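# Hang the blue mug on the mug tree

## Task

Put the blue mug onto the mug tree so that it hangs from a branch by its handle and does not sit on or touch the tree's base.

## Robot and tools

Robot: two arms. left_arm carries a five-finger left hand and stands on the +y side; right_arm carries a right hand. Calibrated bases in the scene frame: left_arm at (+0.047, +0.325, +0.037) m, quat_wxyz (+1.000, 0, 0, -0.014); right_arm at (-0.039, -0.276, +0.028) m, quat_wxyz (+1.000, 0, 0, +0.009). A camera stand sits behind the arms. Loose objects may get a brief nudge now and then.

Frames: the scene frame has its origin at table-top height midway between the nominal bases, +z up, +x out over the table, +y toward left_arm. Image left and right do not match arm names. Each arm reports its hand pose (end_effector_position in m, end_effector_quat_wxyz) in its own base frame, and its offsets use its own base axes. Fixed cameras and the table are in the scene frame. Readings may be a few cm off, worse at long reach.

Hand point: a point fixed to the palm, 0.05 m in front of it and 0.15 m from the wrist face along the fingers. Its +z runs along straight fingers, +y out of the palm, +x across the palm away from the thumb on the right hand and toward the thumb on the left hand. Straight fingertips reach 0.06 to 0.07 m past the point and lie 0.06 m behind it along -y. A wrist bracket on the little-finger side reaches 0.10 m across and can collide.

A row is 28 numbers, each in [-1, 1], always for both arms: left dx, dy, dz, rx, ry, rz; left thumb_turn, thumb_bend, index, middle, ring, little; left force_limit, speed; then the same 14 for the right arm. The six pose numbers are an offset, not a pose: counted from that arm's Hand target as it stood when the action or move began, along its base axes, with 1.0 = 0.6 m or 180 degrees; rx, ry, rz form one rotation vector turning about the Hand target's position. All six at 0 asks for the Hand target again. The six hand-motor numbers are absolute targets: -1 open (thumb beside palm, fingers straight), +1 closed (thumb in front of palm, fingers curled). force_limit maps -1 to about 0 N and +1 to 10 N at the fingertip (15 N for the two thumb motors). speed rises from near zero at -1 to full at +0.48 and stays full above. There is no 'no change' value: to keep a hand, resend its last sent eight numbers (before any were sent, use hand_measured plus hand_force_limit and hand_speed). The closed hand holds things roughly 0.035 to 0.065 m thick, or handles down to about 0.025 m. Close slowly (speed -0.94 or below) for a gentle grip. To grip harder, raise force_limit and send a target more closed than hand_measured; to loosen, send one more open.

execute_actions(actions, cameras): actions is a list of actions; each action is a table of up to 15 rows, one per 1/30 s step, and a short table repeats its final row to fill 15 steps. Every row counts from the action's starting Hand target, not the row before. cameras lists names, ["all"], or []; omitted gives all images only for an empty actions list. Cameras: cam_head_left, cam_head_right, cam_high, cam_low (896x504), cam_left_wrist, cam_right_wrist (672x504).

move(target, speed, blend, blocking, cameras): target is one 28-number row or a list of up to 15 rows; every row is an offset from the same starting Hand targets. Each hand point follows a straight path; all paths finish together within 10 s. speed is top path speed in m/s, 0.002 to 4.3, default 0.25 (turns up to twice that in rad/s); one value or one per target. blend in m rounds corners of a list; 0 stops at each. blocking=false returns after about 0.5 s while motion continues. Moves do not avoid obstacles or the other arm; keep paths away from an arm's own base.

wait(seconds 0 to 10, cameras): lets time pass with last commands held. stop(cameras): brakes a running move. zoom_image(camera, region [x0, y0, x1, y1] in pixels, at most 504 wide and high): enlarges part of the latest image. show_instructions(): shows reference images. finished_scene(scene): ends the scene for good; the mug must stay hung without the robot.

Results: per arm, position and quat of the hand point, Hand target (last commanded pose after clipping, base for the next offsets), joint positions, velocities (may read 'within noise'), joint torques (including own weight; numbers 3 and 4 wrap at ±28 N m), motor temperatures; per hand, hand_measured, hand_stopped_by (moving, target, force, stalled, fault), hand_load_n (positive when pushed open; near 0 after a lost grip), hand_force_limit, hand_speed. Actions calls also list end_effector_position at some steps. A move adds a 'move:' line: done, off_target, moving, held or fault, plus limits such as paced (pose clipped) or held (steps withheld).

Behaviour: the arm follows loosely and often rests 1 to 5 cm short, usually low; resend the gap as an offset. Orientation commands are clipped to 40 degrees from the measured one each step. A blocked arm keeps pressing; command it back past its hand point to release. Faster contact hits harder.

Avoid: arms touching or squeezing each other, hard hits on the tree or table, pushing objects out of the work area, dropping the mug or releasing it while moving, fast swings with a load, excess finger force, and overheating (MOTOR HOT at 85 °C; at 100 °C the arm collapses for 30 to 60 s).

Each tool is called after "Call:" by a JSON object that holds its "api" and its "payload".

Reference images:

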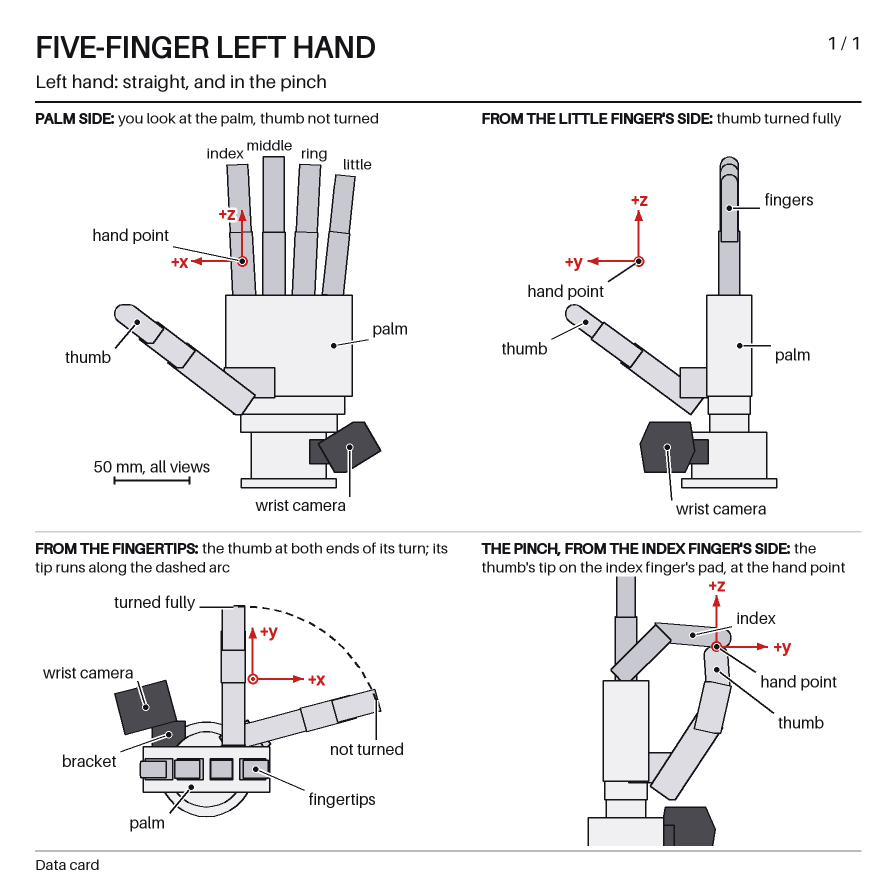

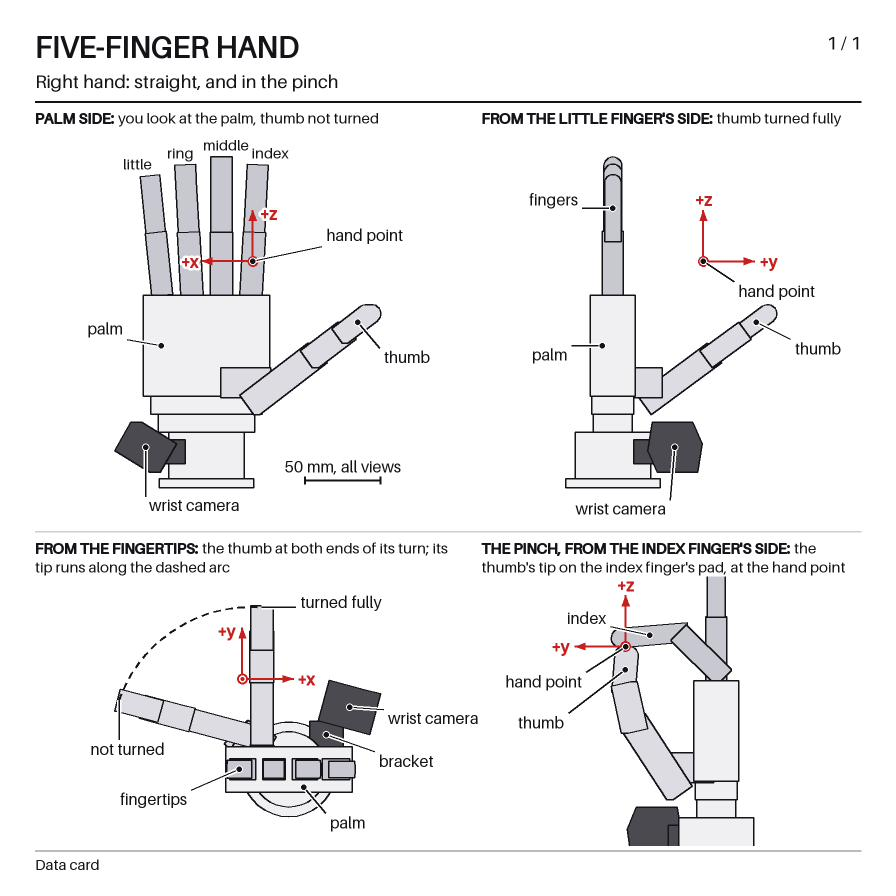

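## Session

Call:
{"api": "execute_actions", "payload": {"actions": []}}

Scene clock: 0.00 s.
left_arm: end_effector_position=(+0.6302, -0.0373, +0.0753) hand_measured=(-1.000, -1.000, -1.000, -1.000, -1.000, -1.000) hand_load_n=(+0.0, +0.0, +0.0, +0.0, +0.0, +0.0) hand_stopped_by=(target, target, target, target, target, target) hand_force_limit=0.00 hand_speed=-0.80 end_effector_quat_wxyz=(-0.070, +0.258, +0.961, -0.063) | right_arm: end_effector_position=(+0.6772, +0.0032, +0.1136) hand_measured=(-1.000, -1.000, -1.000, -1.000, -1.000, -1.000) hand_load_n=(+0.0, +0.0, +0.0, +0.0, +0.0, +0.0) hand_stopped_by=(target, target, target, target, target, target) hand_force_limit=0.00 hand_speed=-0.80 end_effector_quat_wxyz=(+0.416, +0.878, -0.154, +0.179)
Joint positions: left_arm=[-0.132 2.197 2.061 -1.591 0.106 1.972] | right_arm=[0.266 2.393 2.227 -1.451 0.938 -0.934]
Joint velocities: within noise
Joint torques (N m): no reading
Motor temperatures (°C): left_arm=[29 28 26 28 26 27] | right_arm=[31 26 30 30 29 26]
Heat: left arm: hottest waist 29 °C; right arm: hottest waist 31 °C.
Hand target: left_arm +0.6370, -0.0382, +0.0843; -0.059, +0.259, +0.962, -0.061 | right_arm +0.6807, +0.0042, +0.1110; +0.414, +0.878, -0.155, +0.181

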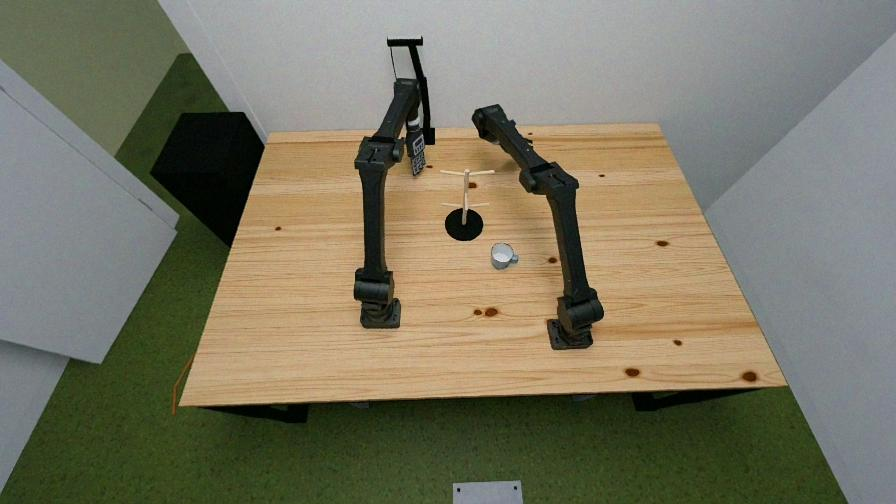

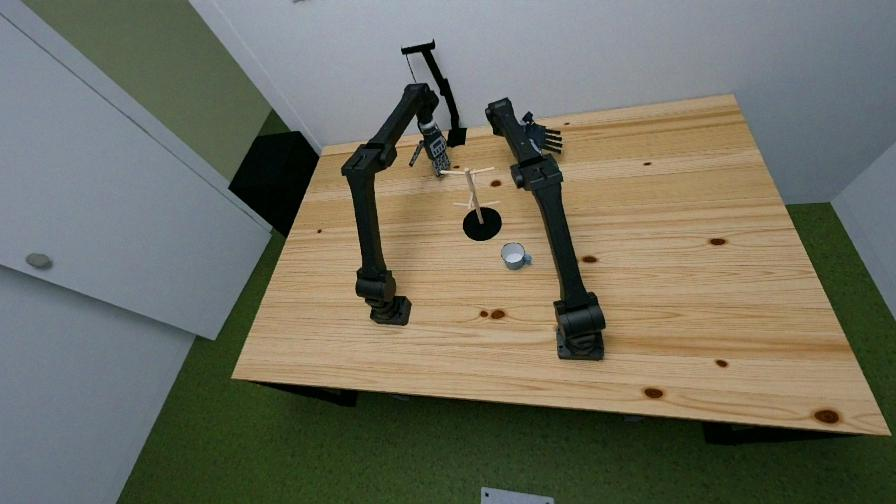

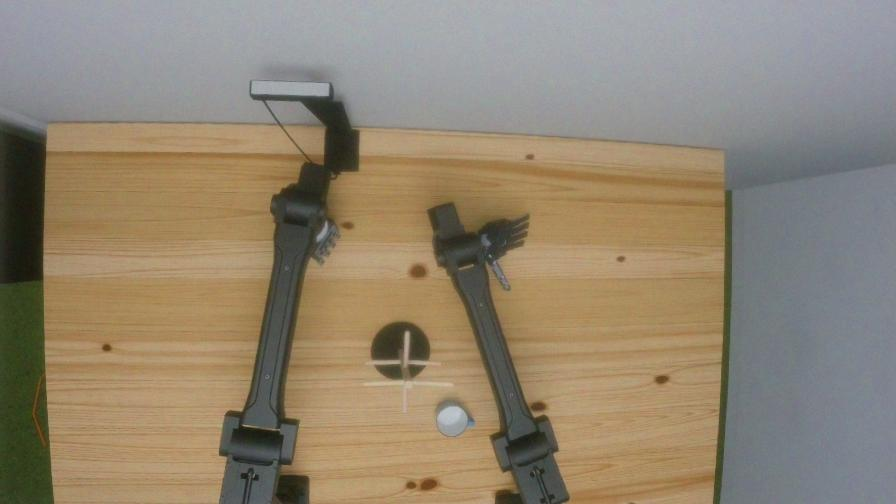

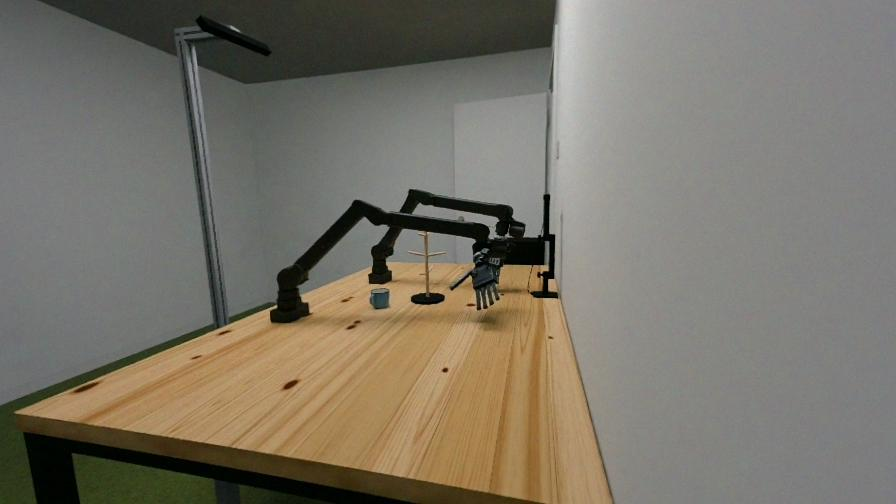

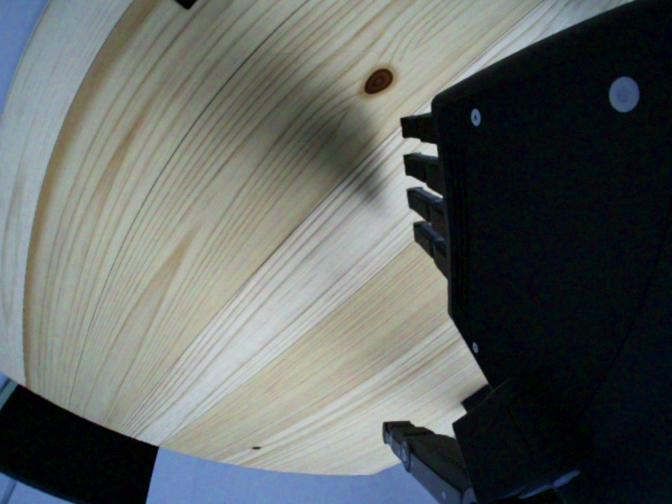

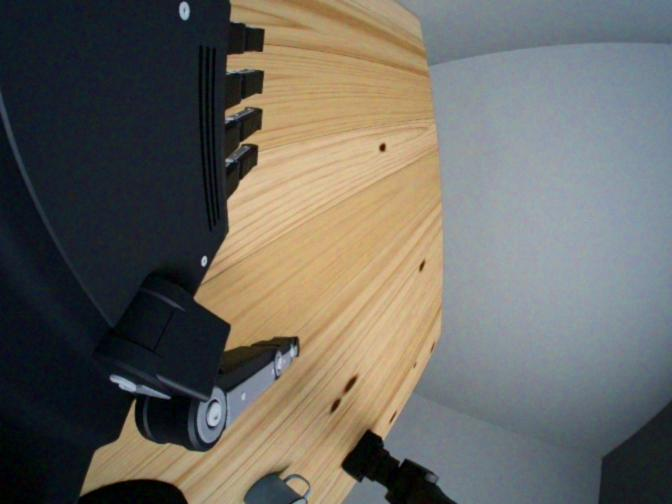

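Call:
{"api": "zoom_image", "payload": {"camera": "cam_high", "region": [320, 280, 520, 480]}}

Call:
{"api": "zoom_image", "payload": {"camera": "cam_head_left", "region": [400, 140, 580, 300]}}

Call:
{"api": "zoom_image", "payload": {"camera": "cam_head_right", "region": [420, 140, 600, 300]}}

Call:
{"api": "zoom_image", "payload": {"camera": "cam_low", "region": [340, 200, 520, 330]}}

Scaled by 2.520 from the camera's 896x504 image, which has a finer 1280x720 frame.

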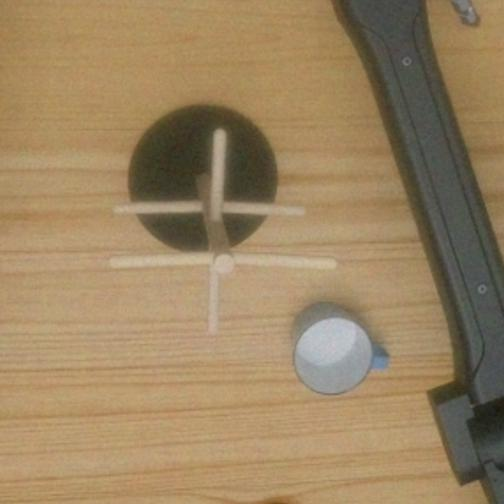

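Scaled by 2.800 from the camera's 896x504 image, which has a finer 1280x720 frame.

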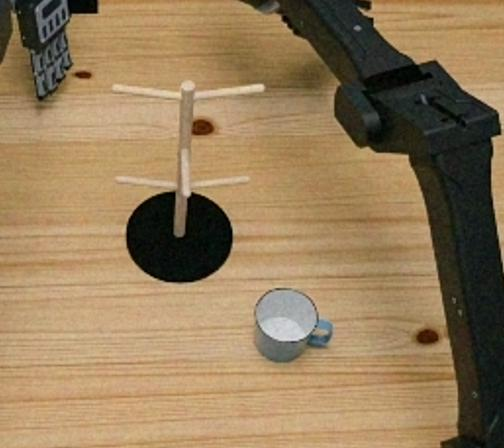

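Scaled by 2.800 from the camera's 896x504 image, which has a finer 1280x720 frame.

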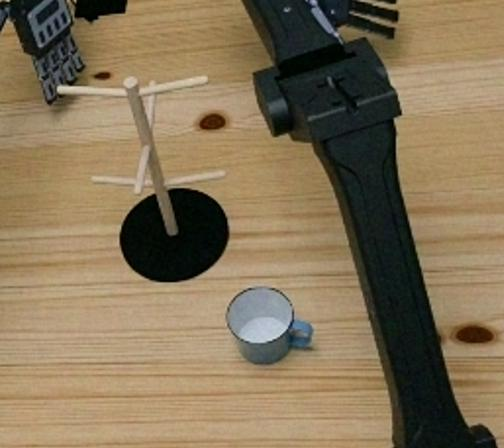

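Scaled by 2.800 from the camera's 896x504 image, which has a finer 1280x720 frame.

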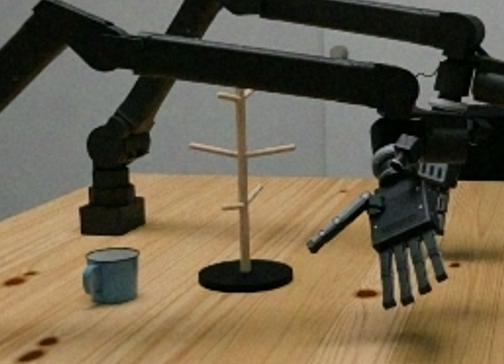

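Call:
{"api": "zoom_image", "payload": {"camera": "cam_head_left", "region": [420, 150, 532, 280]}}

Call:
{"api": "zoom_image", "payload": {"camera": "cam_head_right", "region": [430, 150, 542, 280]}}

Call:
{"api": "zoom_image", "payload": {"camera": "cam_low", "region": [360, 220, 460, 320]}}

Call:
{"api": "zoom_image", "payload": {"camera": "cam_high", "region": [360, 310, 490, 450]}}

Scaled by 3.877 from the camera's 896x504 image, which has a finer 1280x720 frame.

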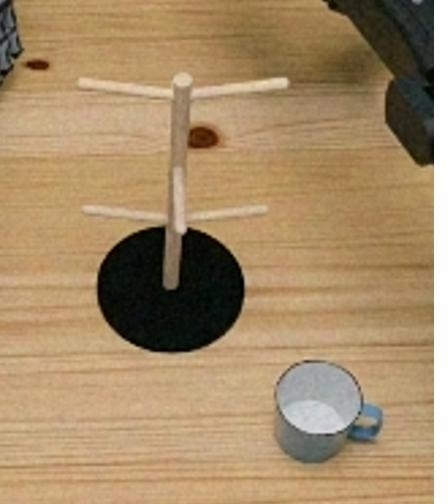

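Scaled by 3.877 from the camera's 896x504 image, which has a finer 1280x720 frame.

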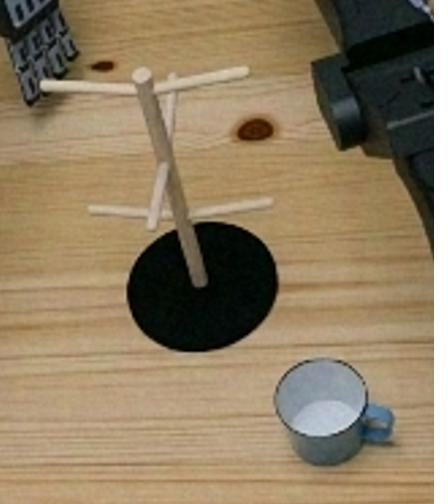

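Scaled by 5.040 from the camera's 896x504 image, which has a finer 1280x720 frame.

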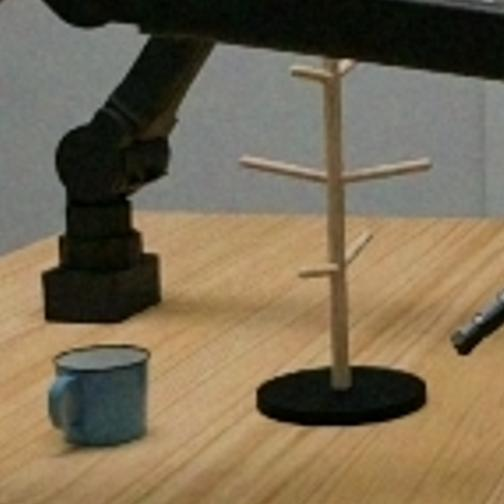

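Scaled by 3.600 from the camera's 896x504 image, which has a finer 1280x720 frame.

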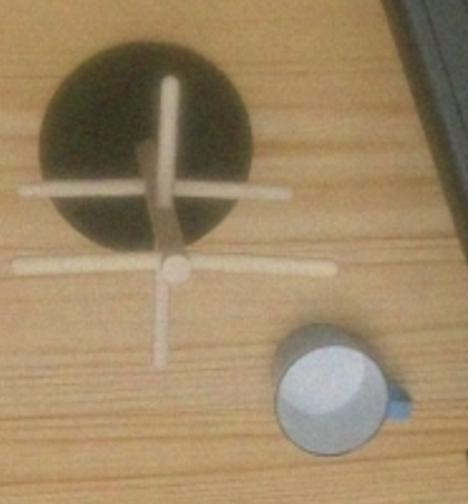

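Call:
{"api": "move", "payload": {"target": [[0,0,0,0,0,0,-1,-1,-1,-1,-1,-1,0,-0.8,-0.2,0.0,0.3,0,0,0,-1,-1,-1,-1,-1,-1,0,-0.8],[0,0,0,0,0,0,-1,-1,-1,-1,-1,-1,0,-0.8,-0.568,0.077,0.30,0.521,0.031,0.110,-1,-1,-1,-1,-1,-1,0,-0.8]], "blend": [0.05,0], "speed": [0.25,0.25], "cameras": ["all"]}}

Scene clock: 96.77 s.
left_arm: end_effector_position=(+0.6302, -0.0373, +0.0753) hand_measured=(-1.000, -1.000, -1.000, -1.000, -1.000, -1.000) hand_load_n=(+0.0, +0.0, +0.0, +0.0, +0.0, +0.0) hand_stopped_by=(target, target, target, target, target, target) hand_force_limit=0.00 hand_speed=-0.80 end_effector_quat_wxyz=(-0.070, +0.258, +0.961, -0.063) | right_arm: end_effector_position=(+0.3434, +0.0536, +0.2911) hand_measured=(-1.000, -1.000, -1.000, -1.000, -1.000, -1.000) hand_load_n=(+0.0, +0.0, +0.0, +0.0, +0.0, +0.0) hand_stopped_by=(target, target, target, target, target, target) hand_force_limit=0.00 hand_speed=-0.80 end_effector_quat_wxyz=(-0.380, +0.921, -0.082, +0.033)
Joint positions: left_arm=[-0.132 2.197 2.061 -1.591 0.106 1.972] | right_arm=[-0.123 1.274 1.359 -1.605 -0.782 -1.496]
Joint torques (N m): left_arm=[-0.56 -21.36 8.5 -0.29 0.1 0.01] | right_arm=[-0.03 -7.36 7.2 -0.29 -0.72 -0.17]
Motor temperatures (°C): left_arm=[29 34 34 28 26 27] | right_arm=[31 31 36 30 30 26]
Heat: left arm: hottest shoulder 34 °C; right arm: hottest elbow 36 °C.
Hand target: left_arm +0.6370, -0.0382, +0.0843; -0.059, +0.259, +0.962, -0.061 | right_arm +0.3398, +0.0504, +0.2908; -0.381, +0.920, -0.082, +0.034
Off the commanded pose: left_arm 0.011 m, 1 deg | right_arm 0.005 m, 0 deg.
move: off_target (left_arm)

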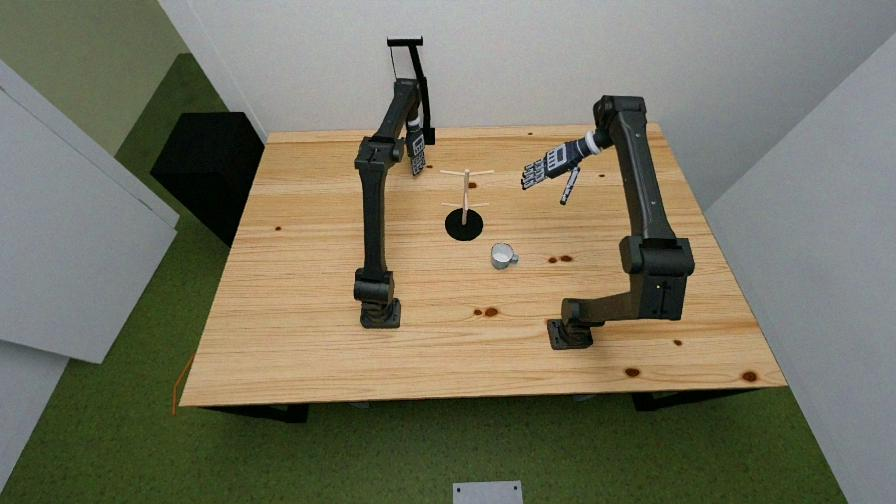

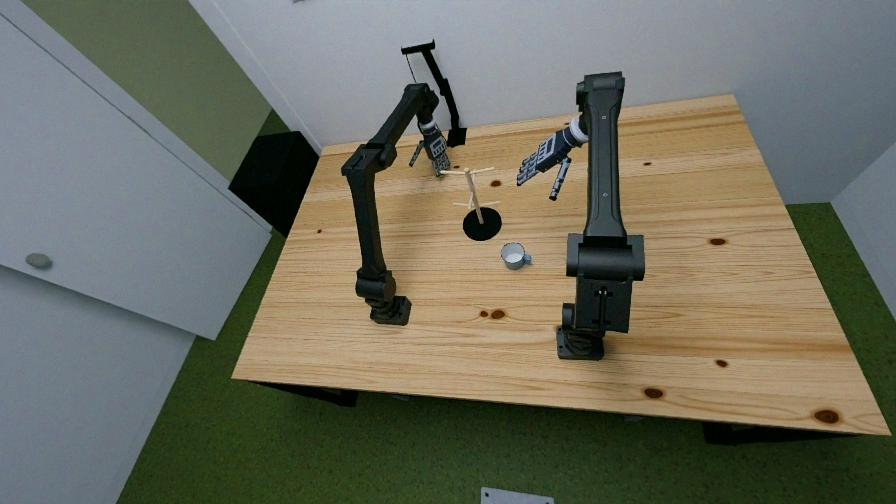

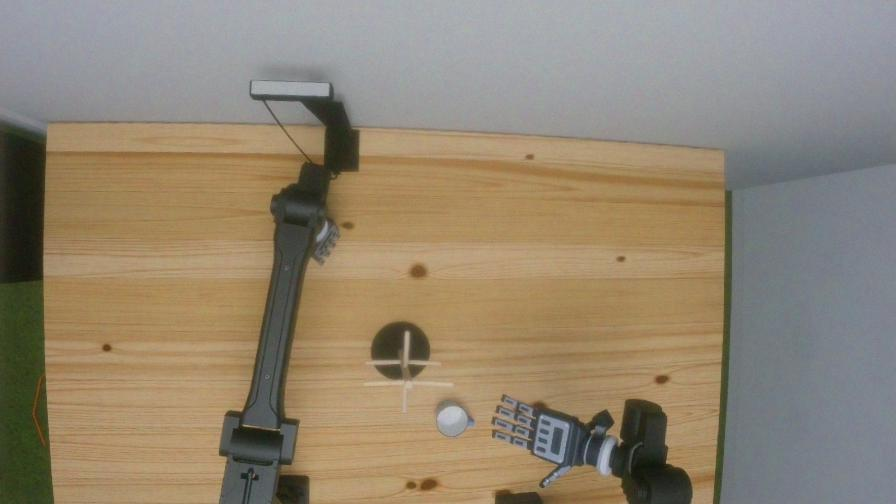

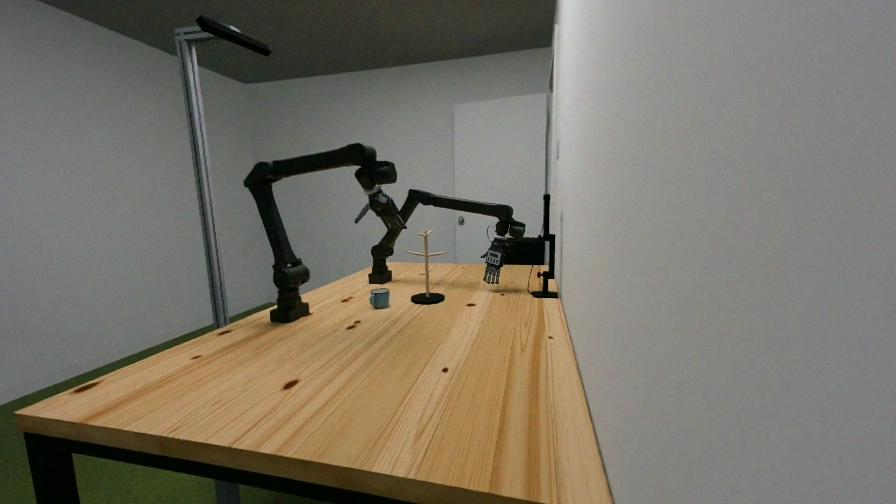

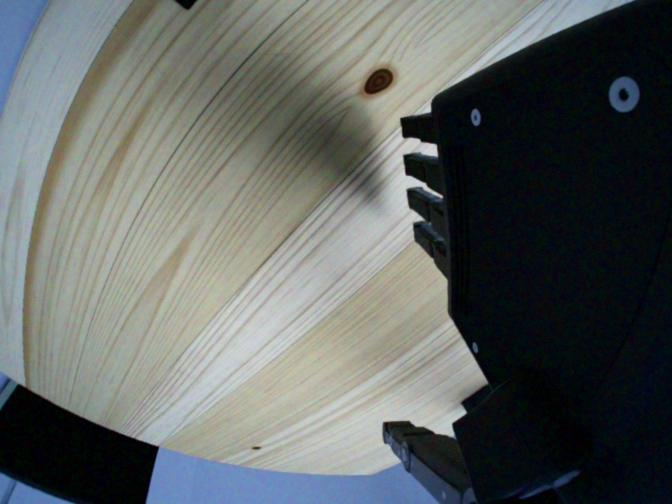

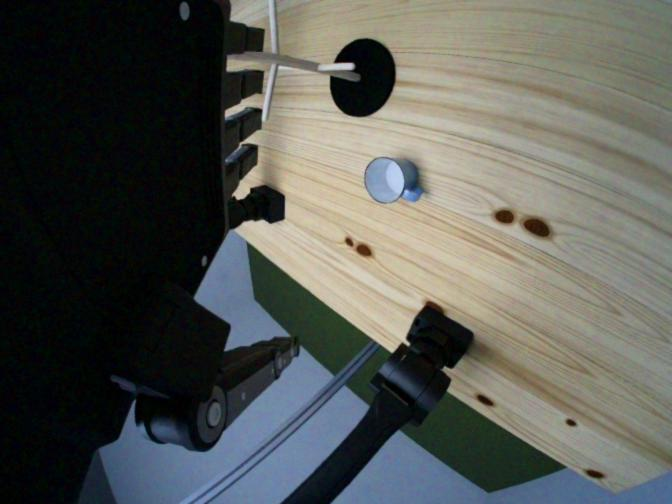

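Call:
{"api": "zoom_image", "payload": {"camera": "cam_low", "region": [360, 220, 460, 320]}}

Call:
{"api": "zoom_image", "payload": {"camera": "cam_right_wrist", "region": [200, 0, 500, 300]}}

Call:
{"api": "zoom_image", "payload": {"camera": "cam_high", "region": [360, 310, 620, 500]}}

Scaled by 5.040 from the camera's 896x504 image, which has a finer 1280x720 frame.

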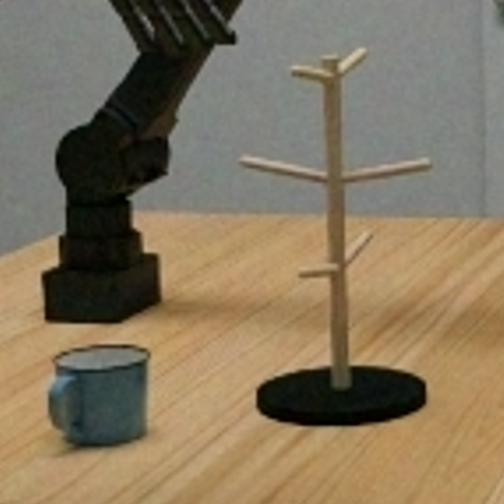

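Scaled by 1.680 from the camera's 672x504 image, which has a finer 960x720 frame.

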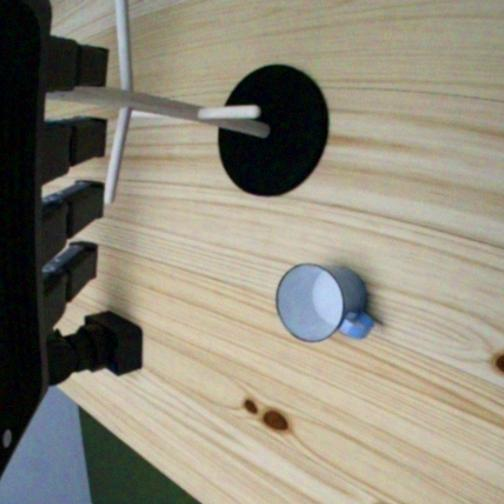

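Scaled by 1.938 from the camera's 896x504 image, which has a finer 1280x720 frame.

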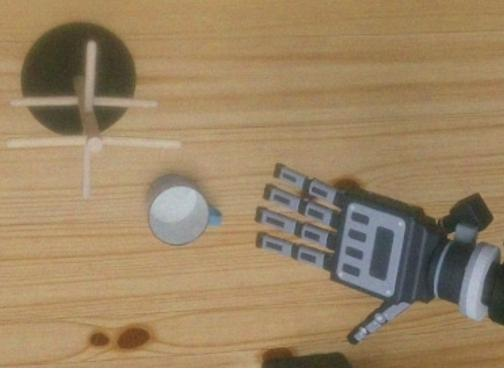

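Call:
{"api": "move", "payload": {"target": [0,0,0,0,0,0,-1,-1,-1,-1,-1,-1,0,-0.8,0,0,0,0,0,0,1.0,0.3,-0.2,-0.2,-1,-1,-0.5,-0.3], "cameras": ["cam_right_wrist","cam_low","cam_high"]}}

Scene clock: 101.57 s.
left_arm: end_effector_position=(+0.6302, -0.0373, +0.0753) hand_measured=(-1.000, -1.000, -1.000, -1.000, -1.000, -1.000) hand_load_n=(+0.0, +0.0, +0.0, +0.0, +0.0, +0.0) hand_stopped_by=(target, target, target, target, target, target) hand_force_limit=0.00 hand_speed=-0.80 end_effector_quat_wxyz=(-0.070, +0.258, +0.961, -0.063) | right_arm: end_effector_position=(+0.3436, +0.0536, +0.2911) hand_measured=(+1.000, +0.300, -0.200, -0.200, -1.000, -1.000) hand_load_n=(+0.0, +0.0, +0.0, +0.0, +0.0, -0.5) hand_stopped_by=(target, target, target, target, target, target) hand_force_limit=-0.50 hand_speed=-0.30 end_effector_quat_wxyz=(-0.380, +0.921, -0.080, +0.033)
Joint positions: left_arm=[-0.132 2.197 2.061 -1.591 0.106 1.972] | right_arm=[-0.123 1.274 1.359 -1.605 -0.782 -1.499]
Joint torques (N m): left_arm=[-0.56 -21.42 8.5 -0.32 0.1 0.03] | right_arm=[-0.56 -7.41 7.19 -0.27 -0.75 -0.15]
Heat: left arm: hottest shoulder 34 °C; right arm: hottest elbow 36 °C.
Hand target: left_arm +0.6370, -0.0382, +0.0843; -0.059, +0.259, +0.962, -0.061 | right_arm +0.3398, +0.0504, +0.2908; -0.381, +0.920, -0.082, +0.034
Off the commanded pose: left_arm 0.011 m, 1 deg | right_arm 0.005 m, 0 deg.
move: off_target (left_arm)
Images, in order (width x height): cam_high 896x504, cam_low 896x504, cam_right_wrist 672x504.

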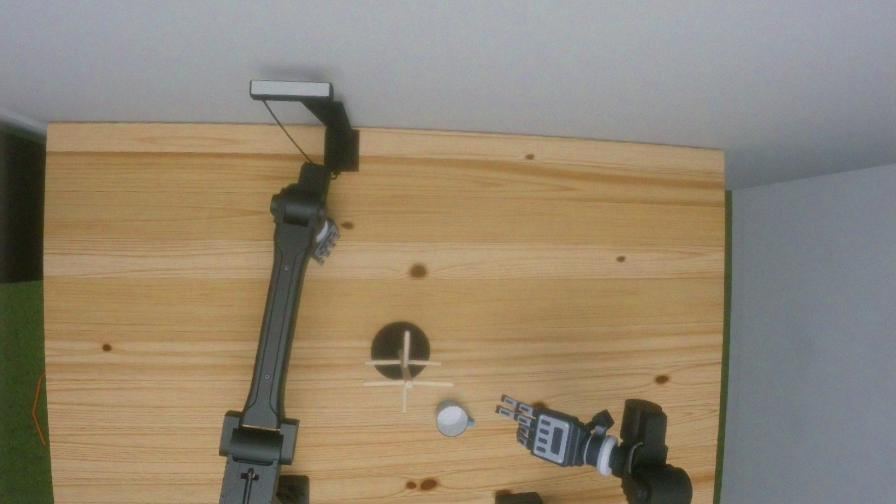

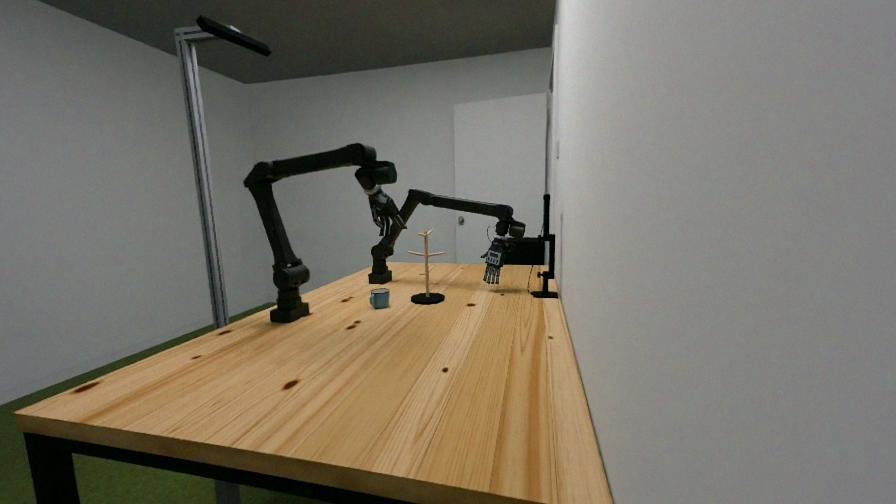

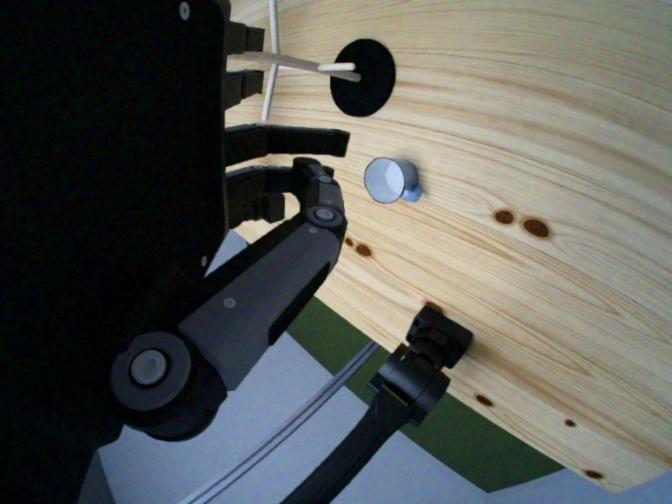

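Call:
{"api": "zoom_image", "payload": {"camera": "cam_right_wrist", "region": [200, 80, 440, 260]}}

Call:
{"api": "zoom_image", "payload": {"camera": "cam_low", "region": [340, 150, 440, 250]}}

Call:
{"api": "zoom_image", "payload": {"camera": "cam_high", "region": [420, 370, 620, 490]}}

Scaled by 2.100 from the camera's 672x504 image, which has a finer 960x720 frame.

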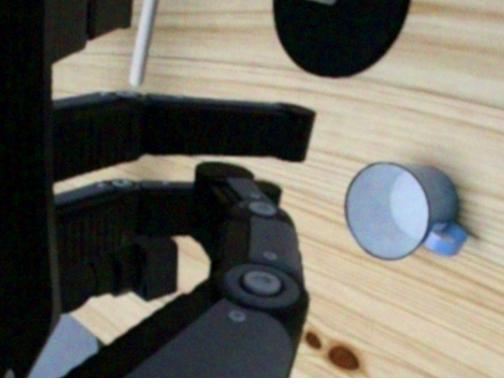

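Scaled by 5.040 from the camera's 896x504 image, which has a finer 1280x720 frame.

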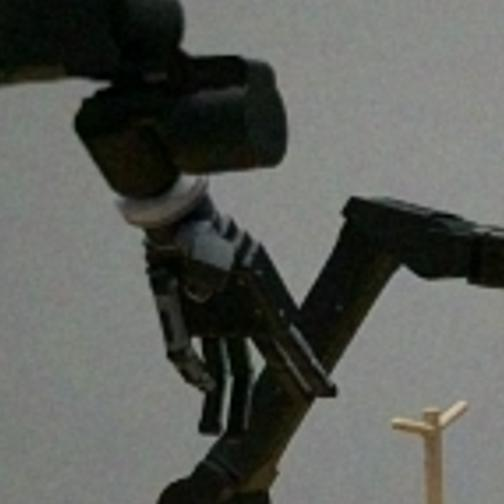

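Scaled by 2.520 from the camera's 896x504 image, which has a finer 1280x720 frame.

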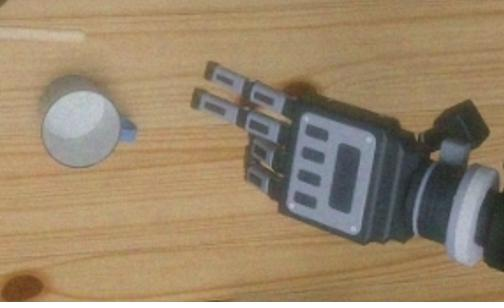

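Call:
{"api": "execute_actions", "payload": {"actions": [], "cameras": ["cam_head_left","cam_head_right"]}}

Call:
{"api": "zoom_image", "payload": {"camera": "cam_head_left", "region": [500, 110, 620, 220]}}

Call:
{"api": "zoom_image", "payload": {"camera": "cam_head_right", "region": [500, 100, 620, 220]}}

Scene clock: 102.80 s.
left_arm: end_effector_position=(+0.6302, -0.0373, +0.0753) hand_measured=(-1.000, -1.000, -1.000, -1.000, -1.000, -1.000) hand_load_n=(+0.0, +0.0, +0.0, +0.0, +0.0, +0.0) hand_stopped_by=(target, target, target, target, target, target) hand_force_limit=0.00 hand_speed=-0.80 end_effector_quat_wxyz=(-0.070, +0.258, +0.961, -0.063) | right_arm: end_effector_position=(+0.3436, +0.0536, +0.2911) hand_measured=(+1.000, +0.300, -0.200, -0.200, -1.000, -1.000) hand_load_n=(+0.0, +0.0, +0.0, +0.0, +0.0, +0.0) hand_stopped_by=(target, target, target, target, target, target) hand_force_limit=-0.50 hand_speed=-0.30 end_effector_quat_wxyz=(-0.380, +0.921, -0.080, +0.033)
Joint positions: left_arm=[-0.132 2.197 2.061 -1.591 0.106 1.972] | right_arm=[-0.123 1.274 1.359 -1.605 -0.782 -1.499]
Joint velocities: within noise
Joint torques (N m): left_arm=[-0.32 -21.42 8.5 -0.32 0.1 0.03] | right_arm=[-0.15 -7.88 7.13 -0.18 -0.75 -0.15]
Motor temperatures (°C): left_arm=[29 34 34 28 26 27] | right_arm=[31 31 36 30 30 26]
Heat: left arm: hottest shoulder 34 °C; right arm: hottest elbow 36 °C.
Hand target: left_arm +0.6370, -0.0382, +0.0843; -0.059, +0.259, +0.962, -0.061 | right_arm +0.3398, +0.0504, +0.2908; -0.381, +0.920, -0.082, +0.034
Off the commanded pose: left_arm 0.011 m, 1 deg | right_arm 0.005 m, 0 deg.
Images, in order (width x height): cam_head_left 896x504, cam_head_right 896x504.

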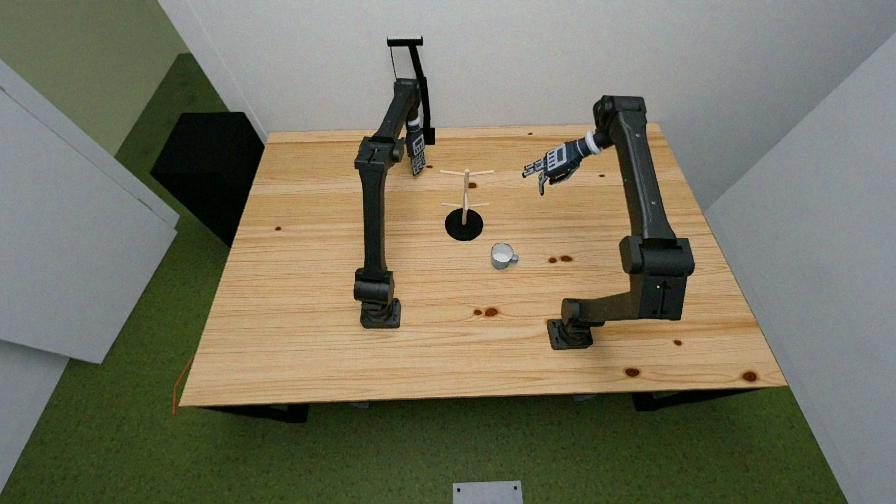

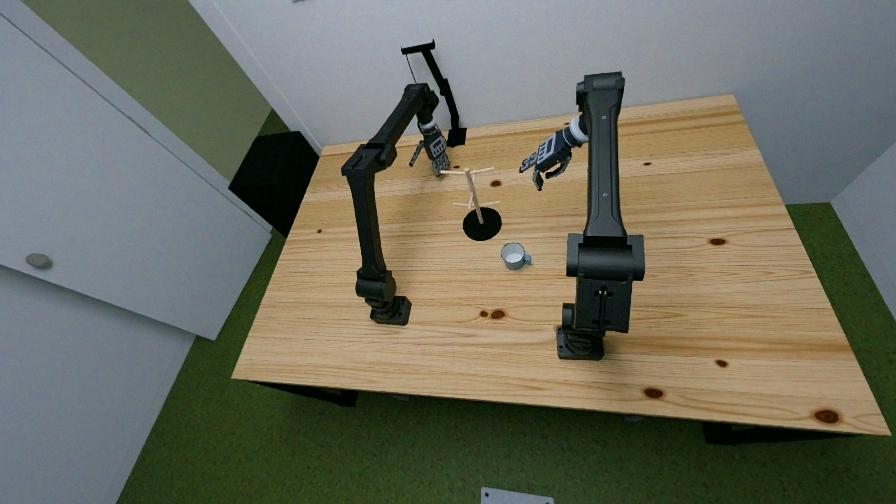

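Scaled by 4.200 from the camera's 896x504 image, which has a finer 1280x720 frame.

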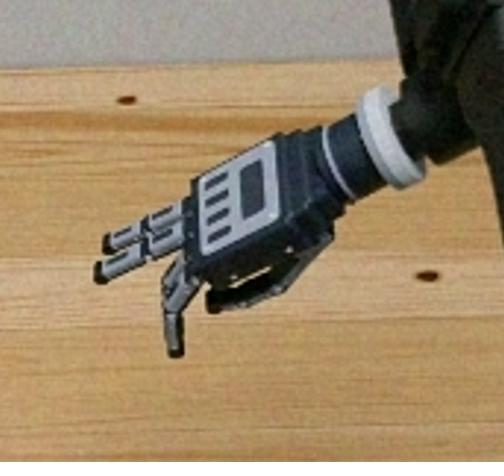

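Scaled by 4.200 from the camera's 896x504 image, which has a finer 1280x720 frame.

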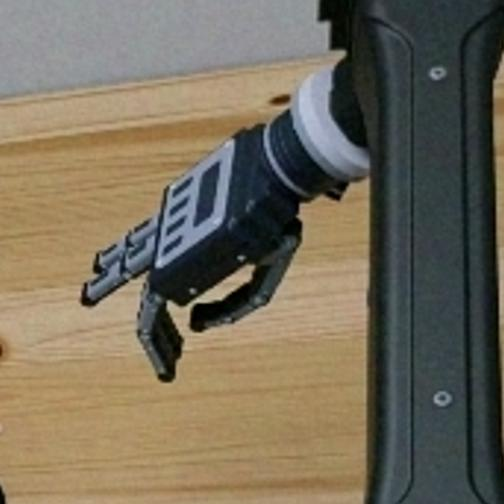

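Call:
{"api": "move", "payload": {"target": [0,0,0,0,0,0,-1,-1,-1,-1,-1,-1,0,-0.8,0,0,0,0,0,0,1.0,0.36,0.4,0.4,-1,-1,-0.7,-0.8], "cameras": ["cam_right_wrist","cam_head_right"]}}

Call:
{"api": "zoom_image", "payload": {"camera": "cam_head_right", "region": [500, 130, 580, 210]}}

Call:
{"api": "zoom_image", "payload": {"camera": "cam_right_wrist", "region": [200, 80, 440, 260]}}

Scene clock: 134.73 s.
left_arm: end_effector_position=(+0.6302, -0.0373, +0.0753) hand_measured=(-1.000, -1.000, -1.000, -1.000, -1.000, -1.000) hand_load_n=(+0.0, +0.0, +0.0, +0.0, +0.0, +0.0) hand_stopped_by=(target, target, target, target, target, target) hand_force_limit=0.00 hand_speed=-0.80 end_effector_quat_wxyz=(-0.070, +0.258, +0.961, -0.063) | right_arm: end_effector_position=(+0.3436, +0.0536, +0.2911) hand_measured=(+1.000, +0.360, +0.242, +0.224, -1.000, -1.000) hand_load_n=(-0.5, +0.5, +2.0, +1.5, +0.0, +0.0) hand_stopped_by=(target, target, force, force, target, target) hand_force_limit=-0.70 hand_speed=-0.80 end_effector_quat_wxyz=(-0.380, +0.921, -0.080, +0.033)
Joint positions: left_arm=[-0.132 2.197 2.061 -1.591 0.106 1.972] | right_arm=[-0.123 1.274 1.359 -1.605 -0.782 -1.499]
Joint torques (N m): left_arm=[-0.44 -21.36 8.51 -0.32 0.11 0.04] | right_arm=[-0.5 -7.24 7.27 -0.28 -0.74 -0.15]
Heat: left arm: hottest shoulder 35 °C; right arm: hottest elbow 35 °C.
Hand target: left_arm +0.6370, -0.0382, +0.0843; -0.059, +0.259, +0.962, -0.061 | right_arm +0.3398, +0.0504, +0.2908; -0.381, +0.920, -0.082, +0.034
Off the commanded pose: left_arm 0.011 m, 1 deg | right_arm 0.005 m, 0 deg.
move: off_target (left_arm)
Images, in order (width x height): cam_head_right 896x504, cam_right_wrist 672x504.

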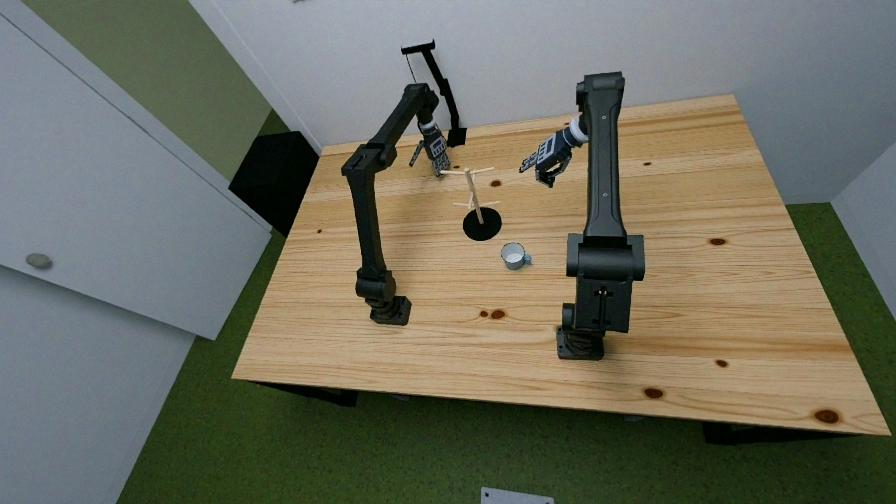

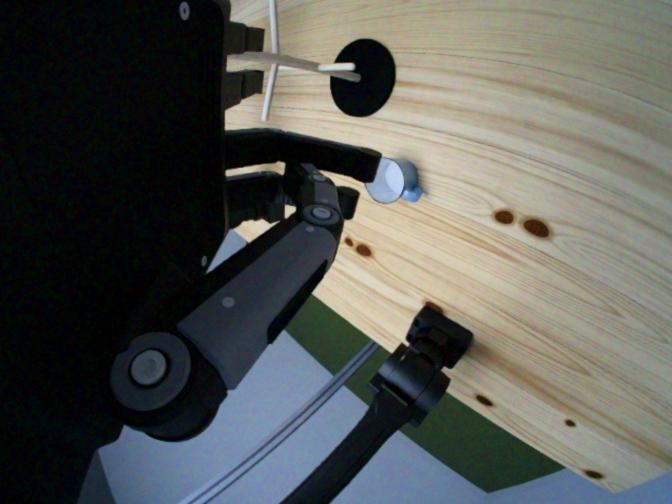

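Scaled by 6.300 from the camera's 896x504 image, which has a finer 1280x720 frame.

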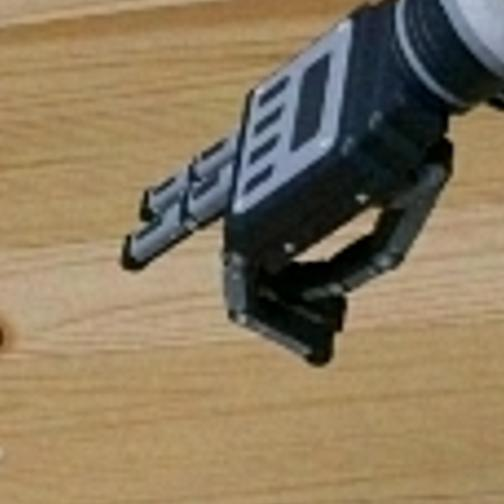

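Scaled by 2.100 from the camera's 672x504 image, which has a finer 960x720 frame.

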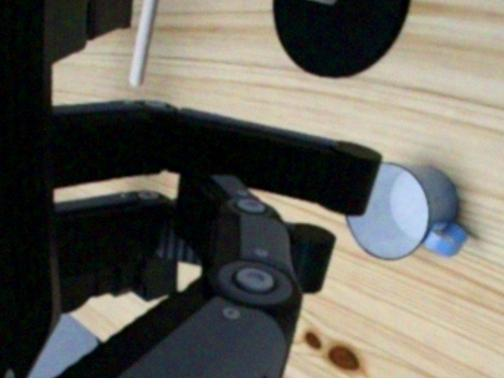

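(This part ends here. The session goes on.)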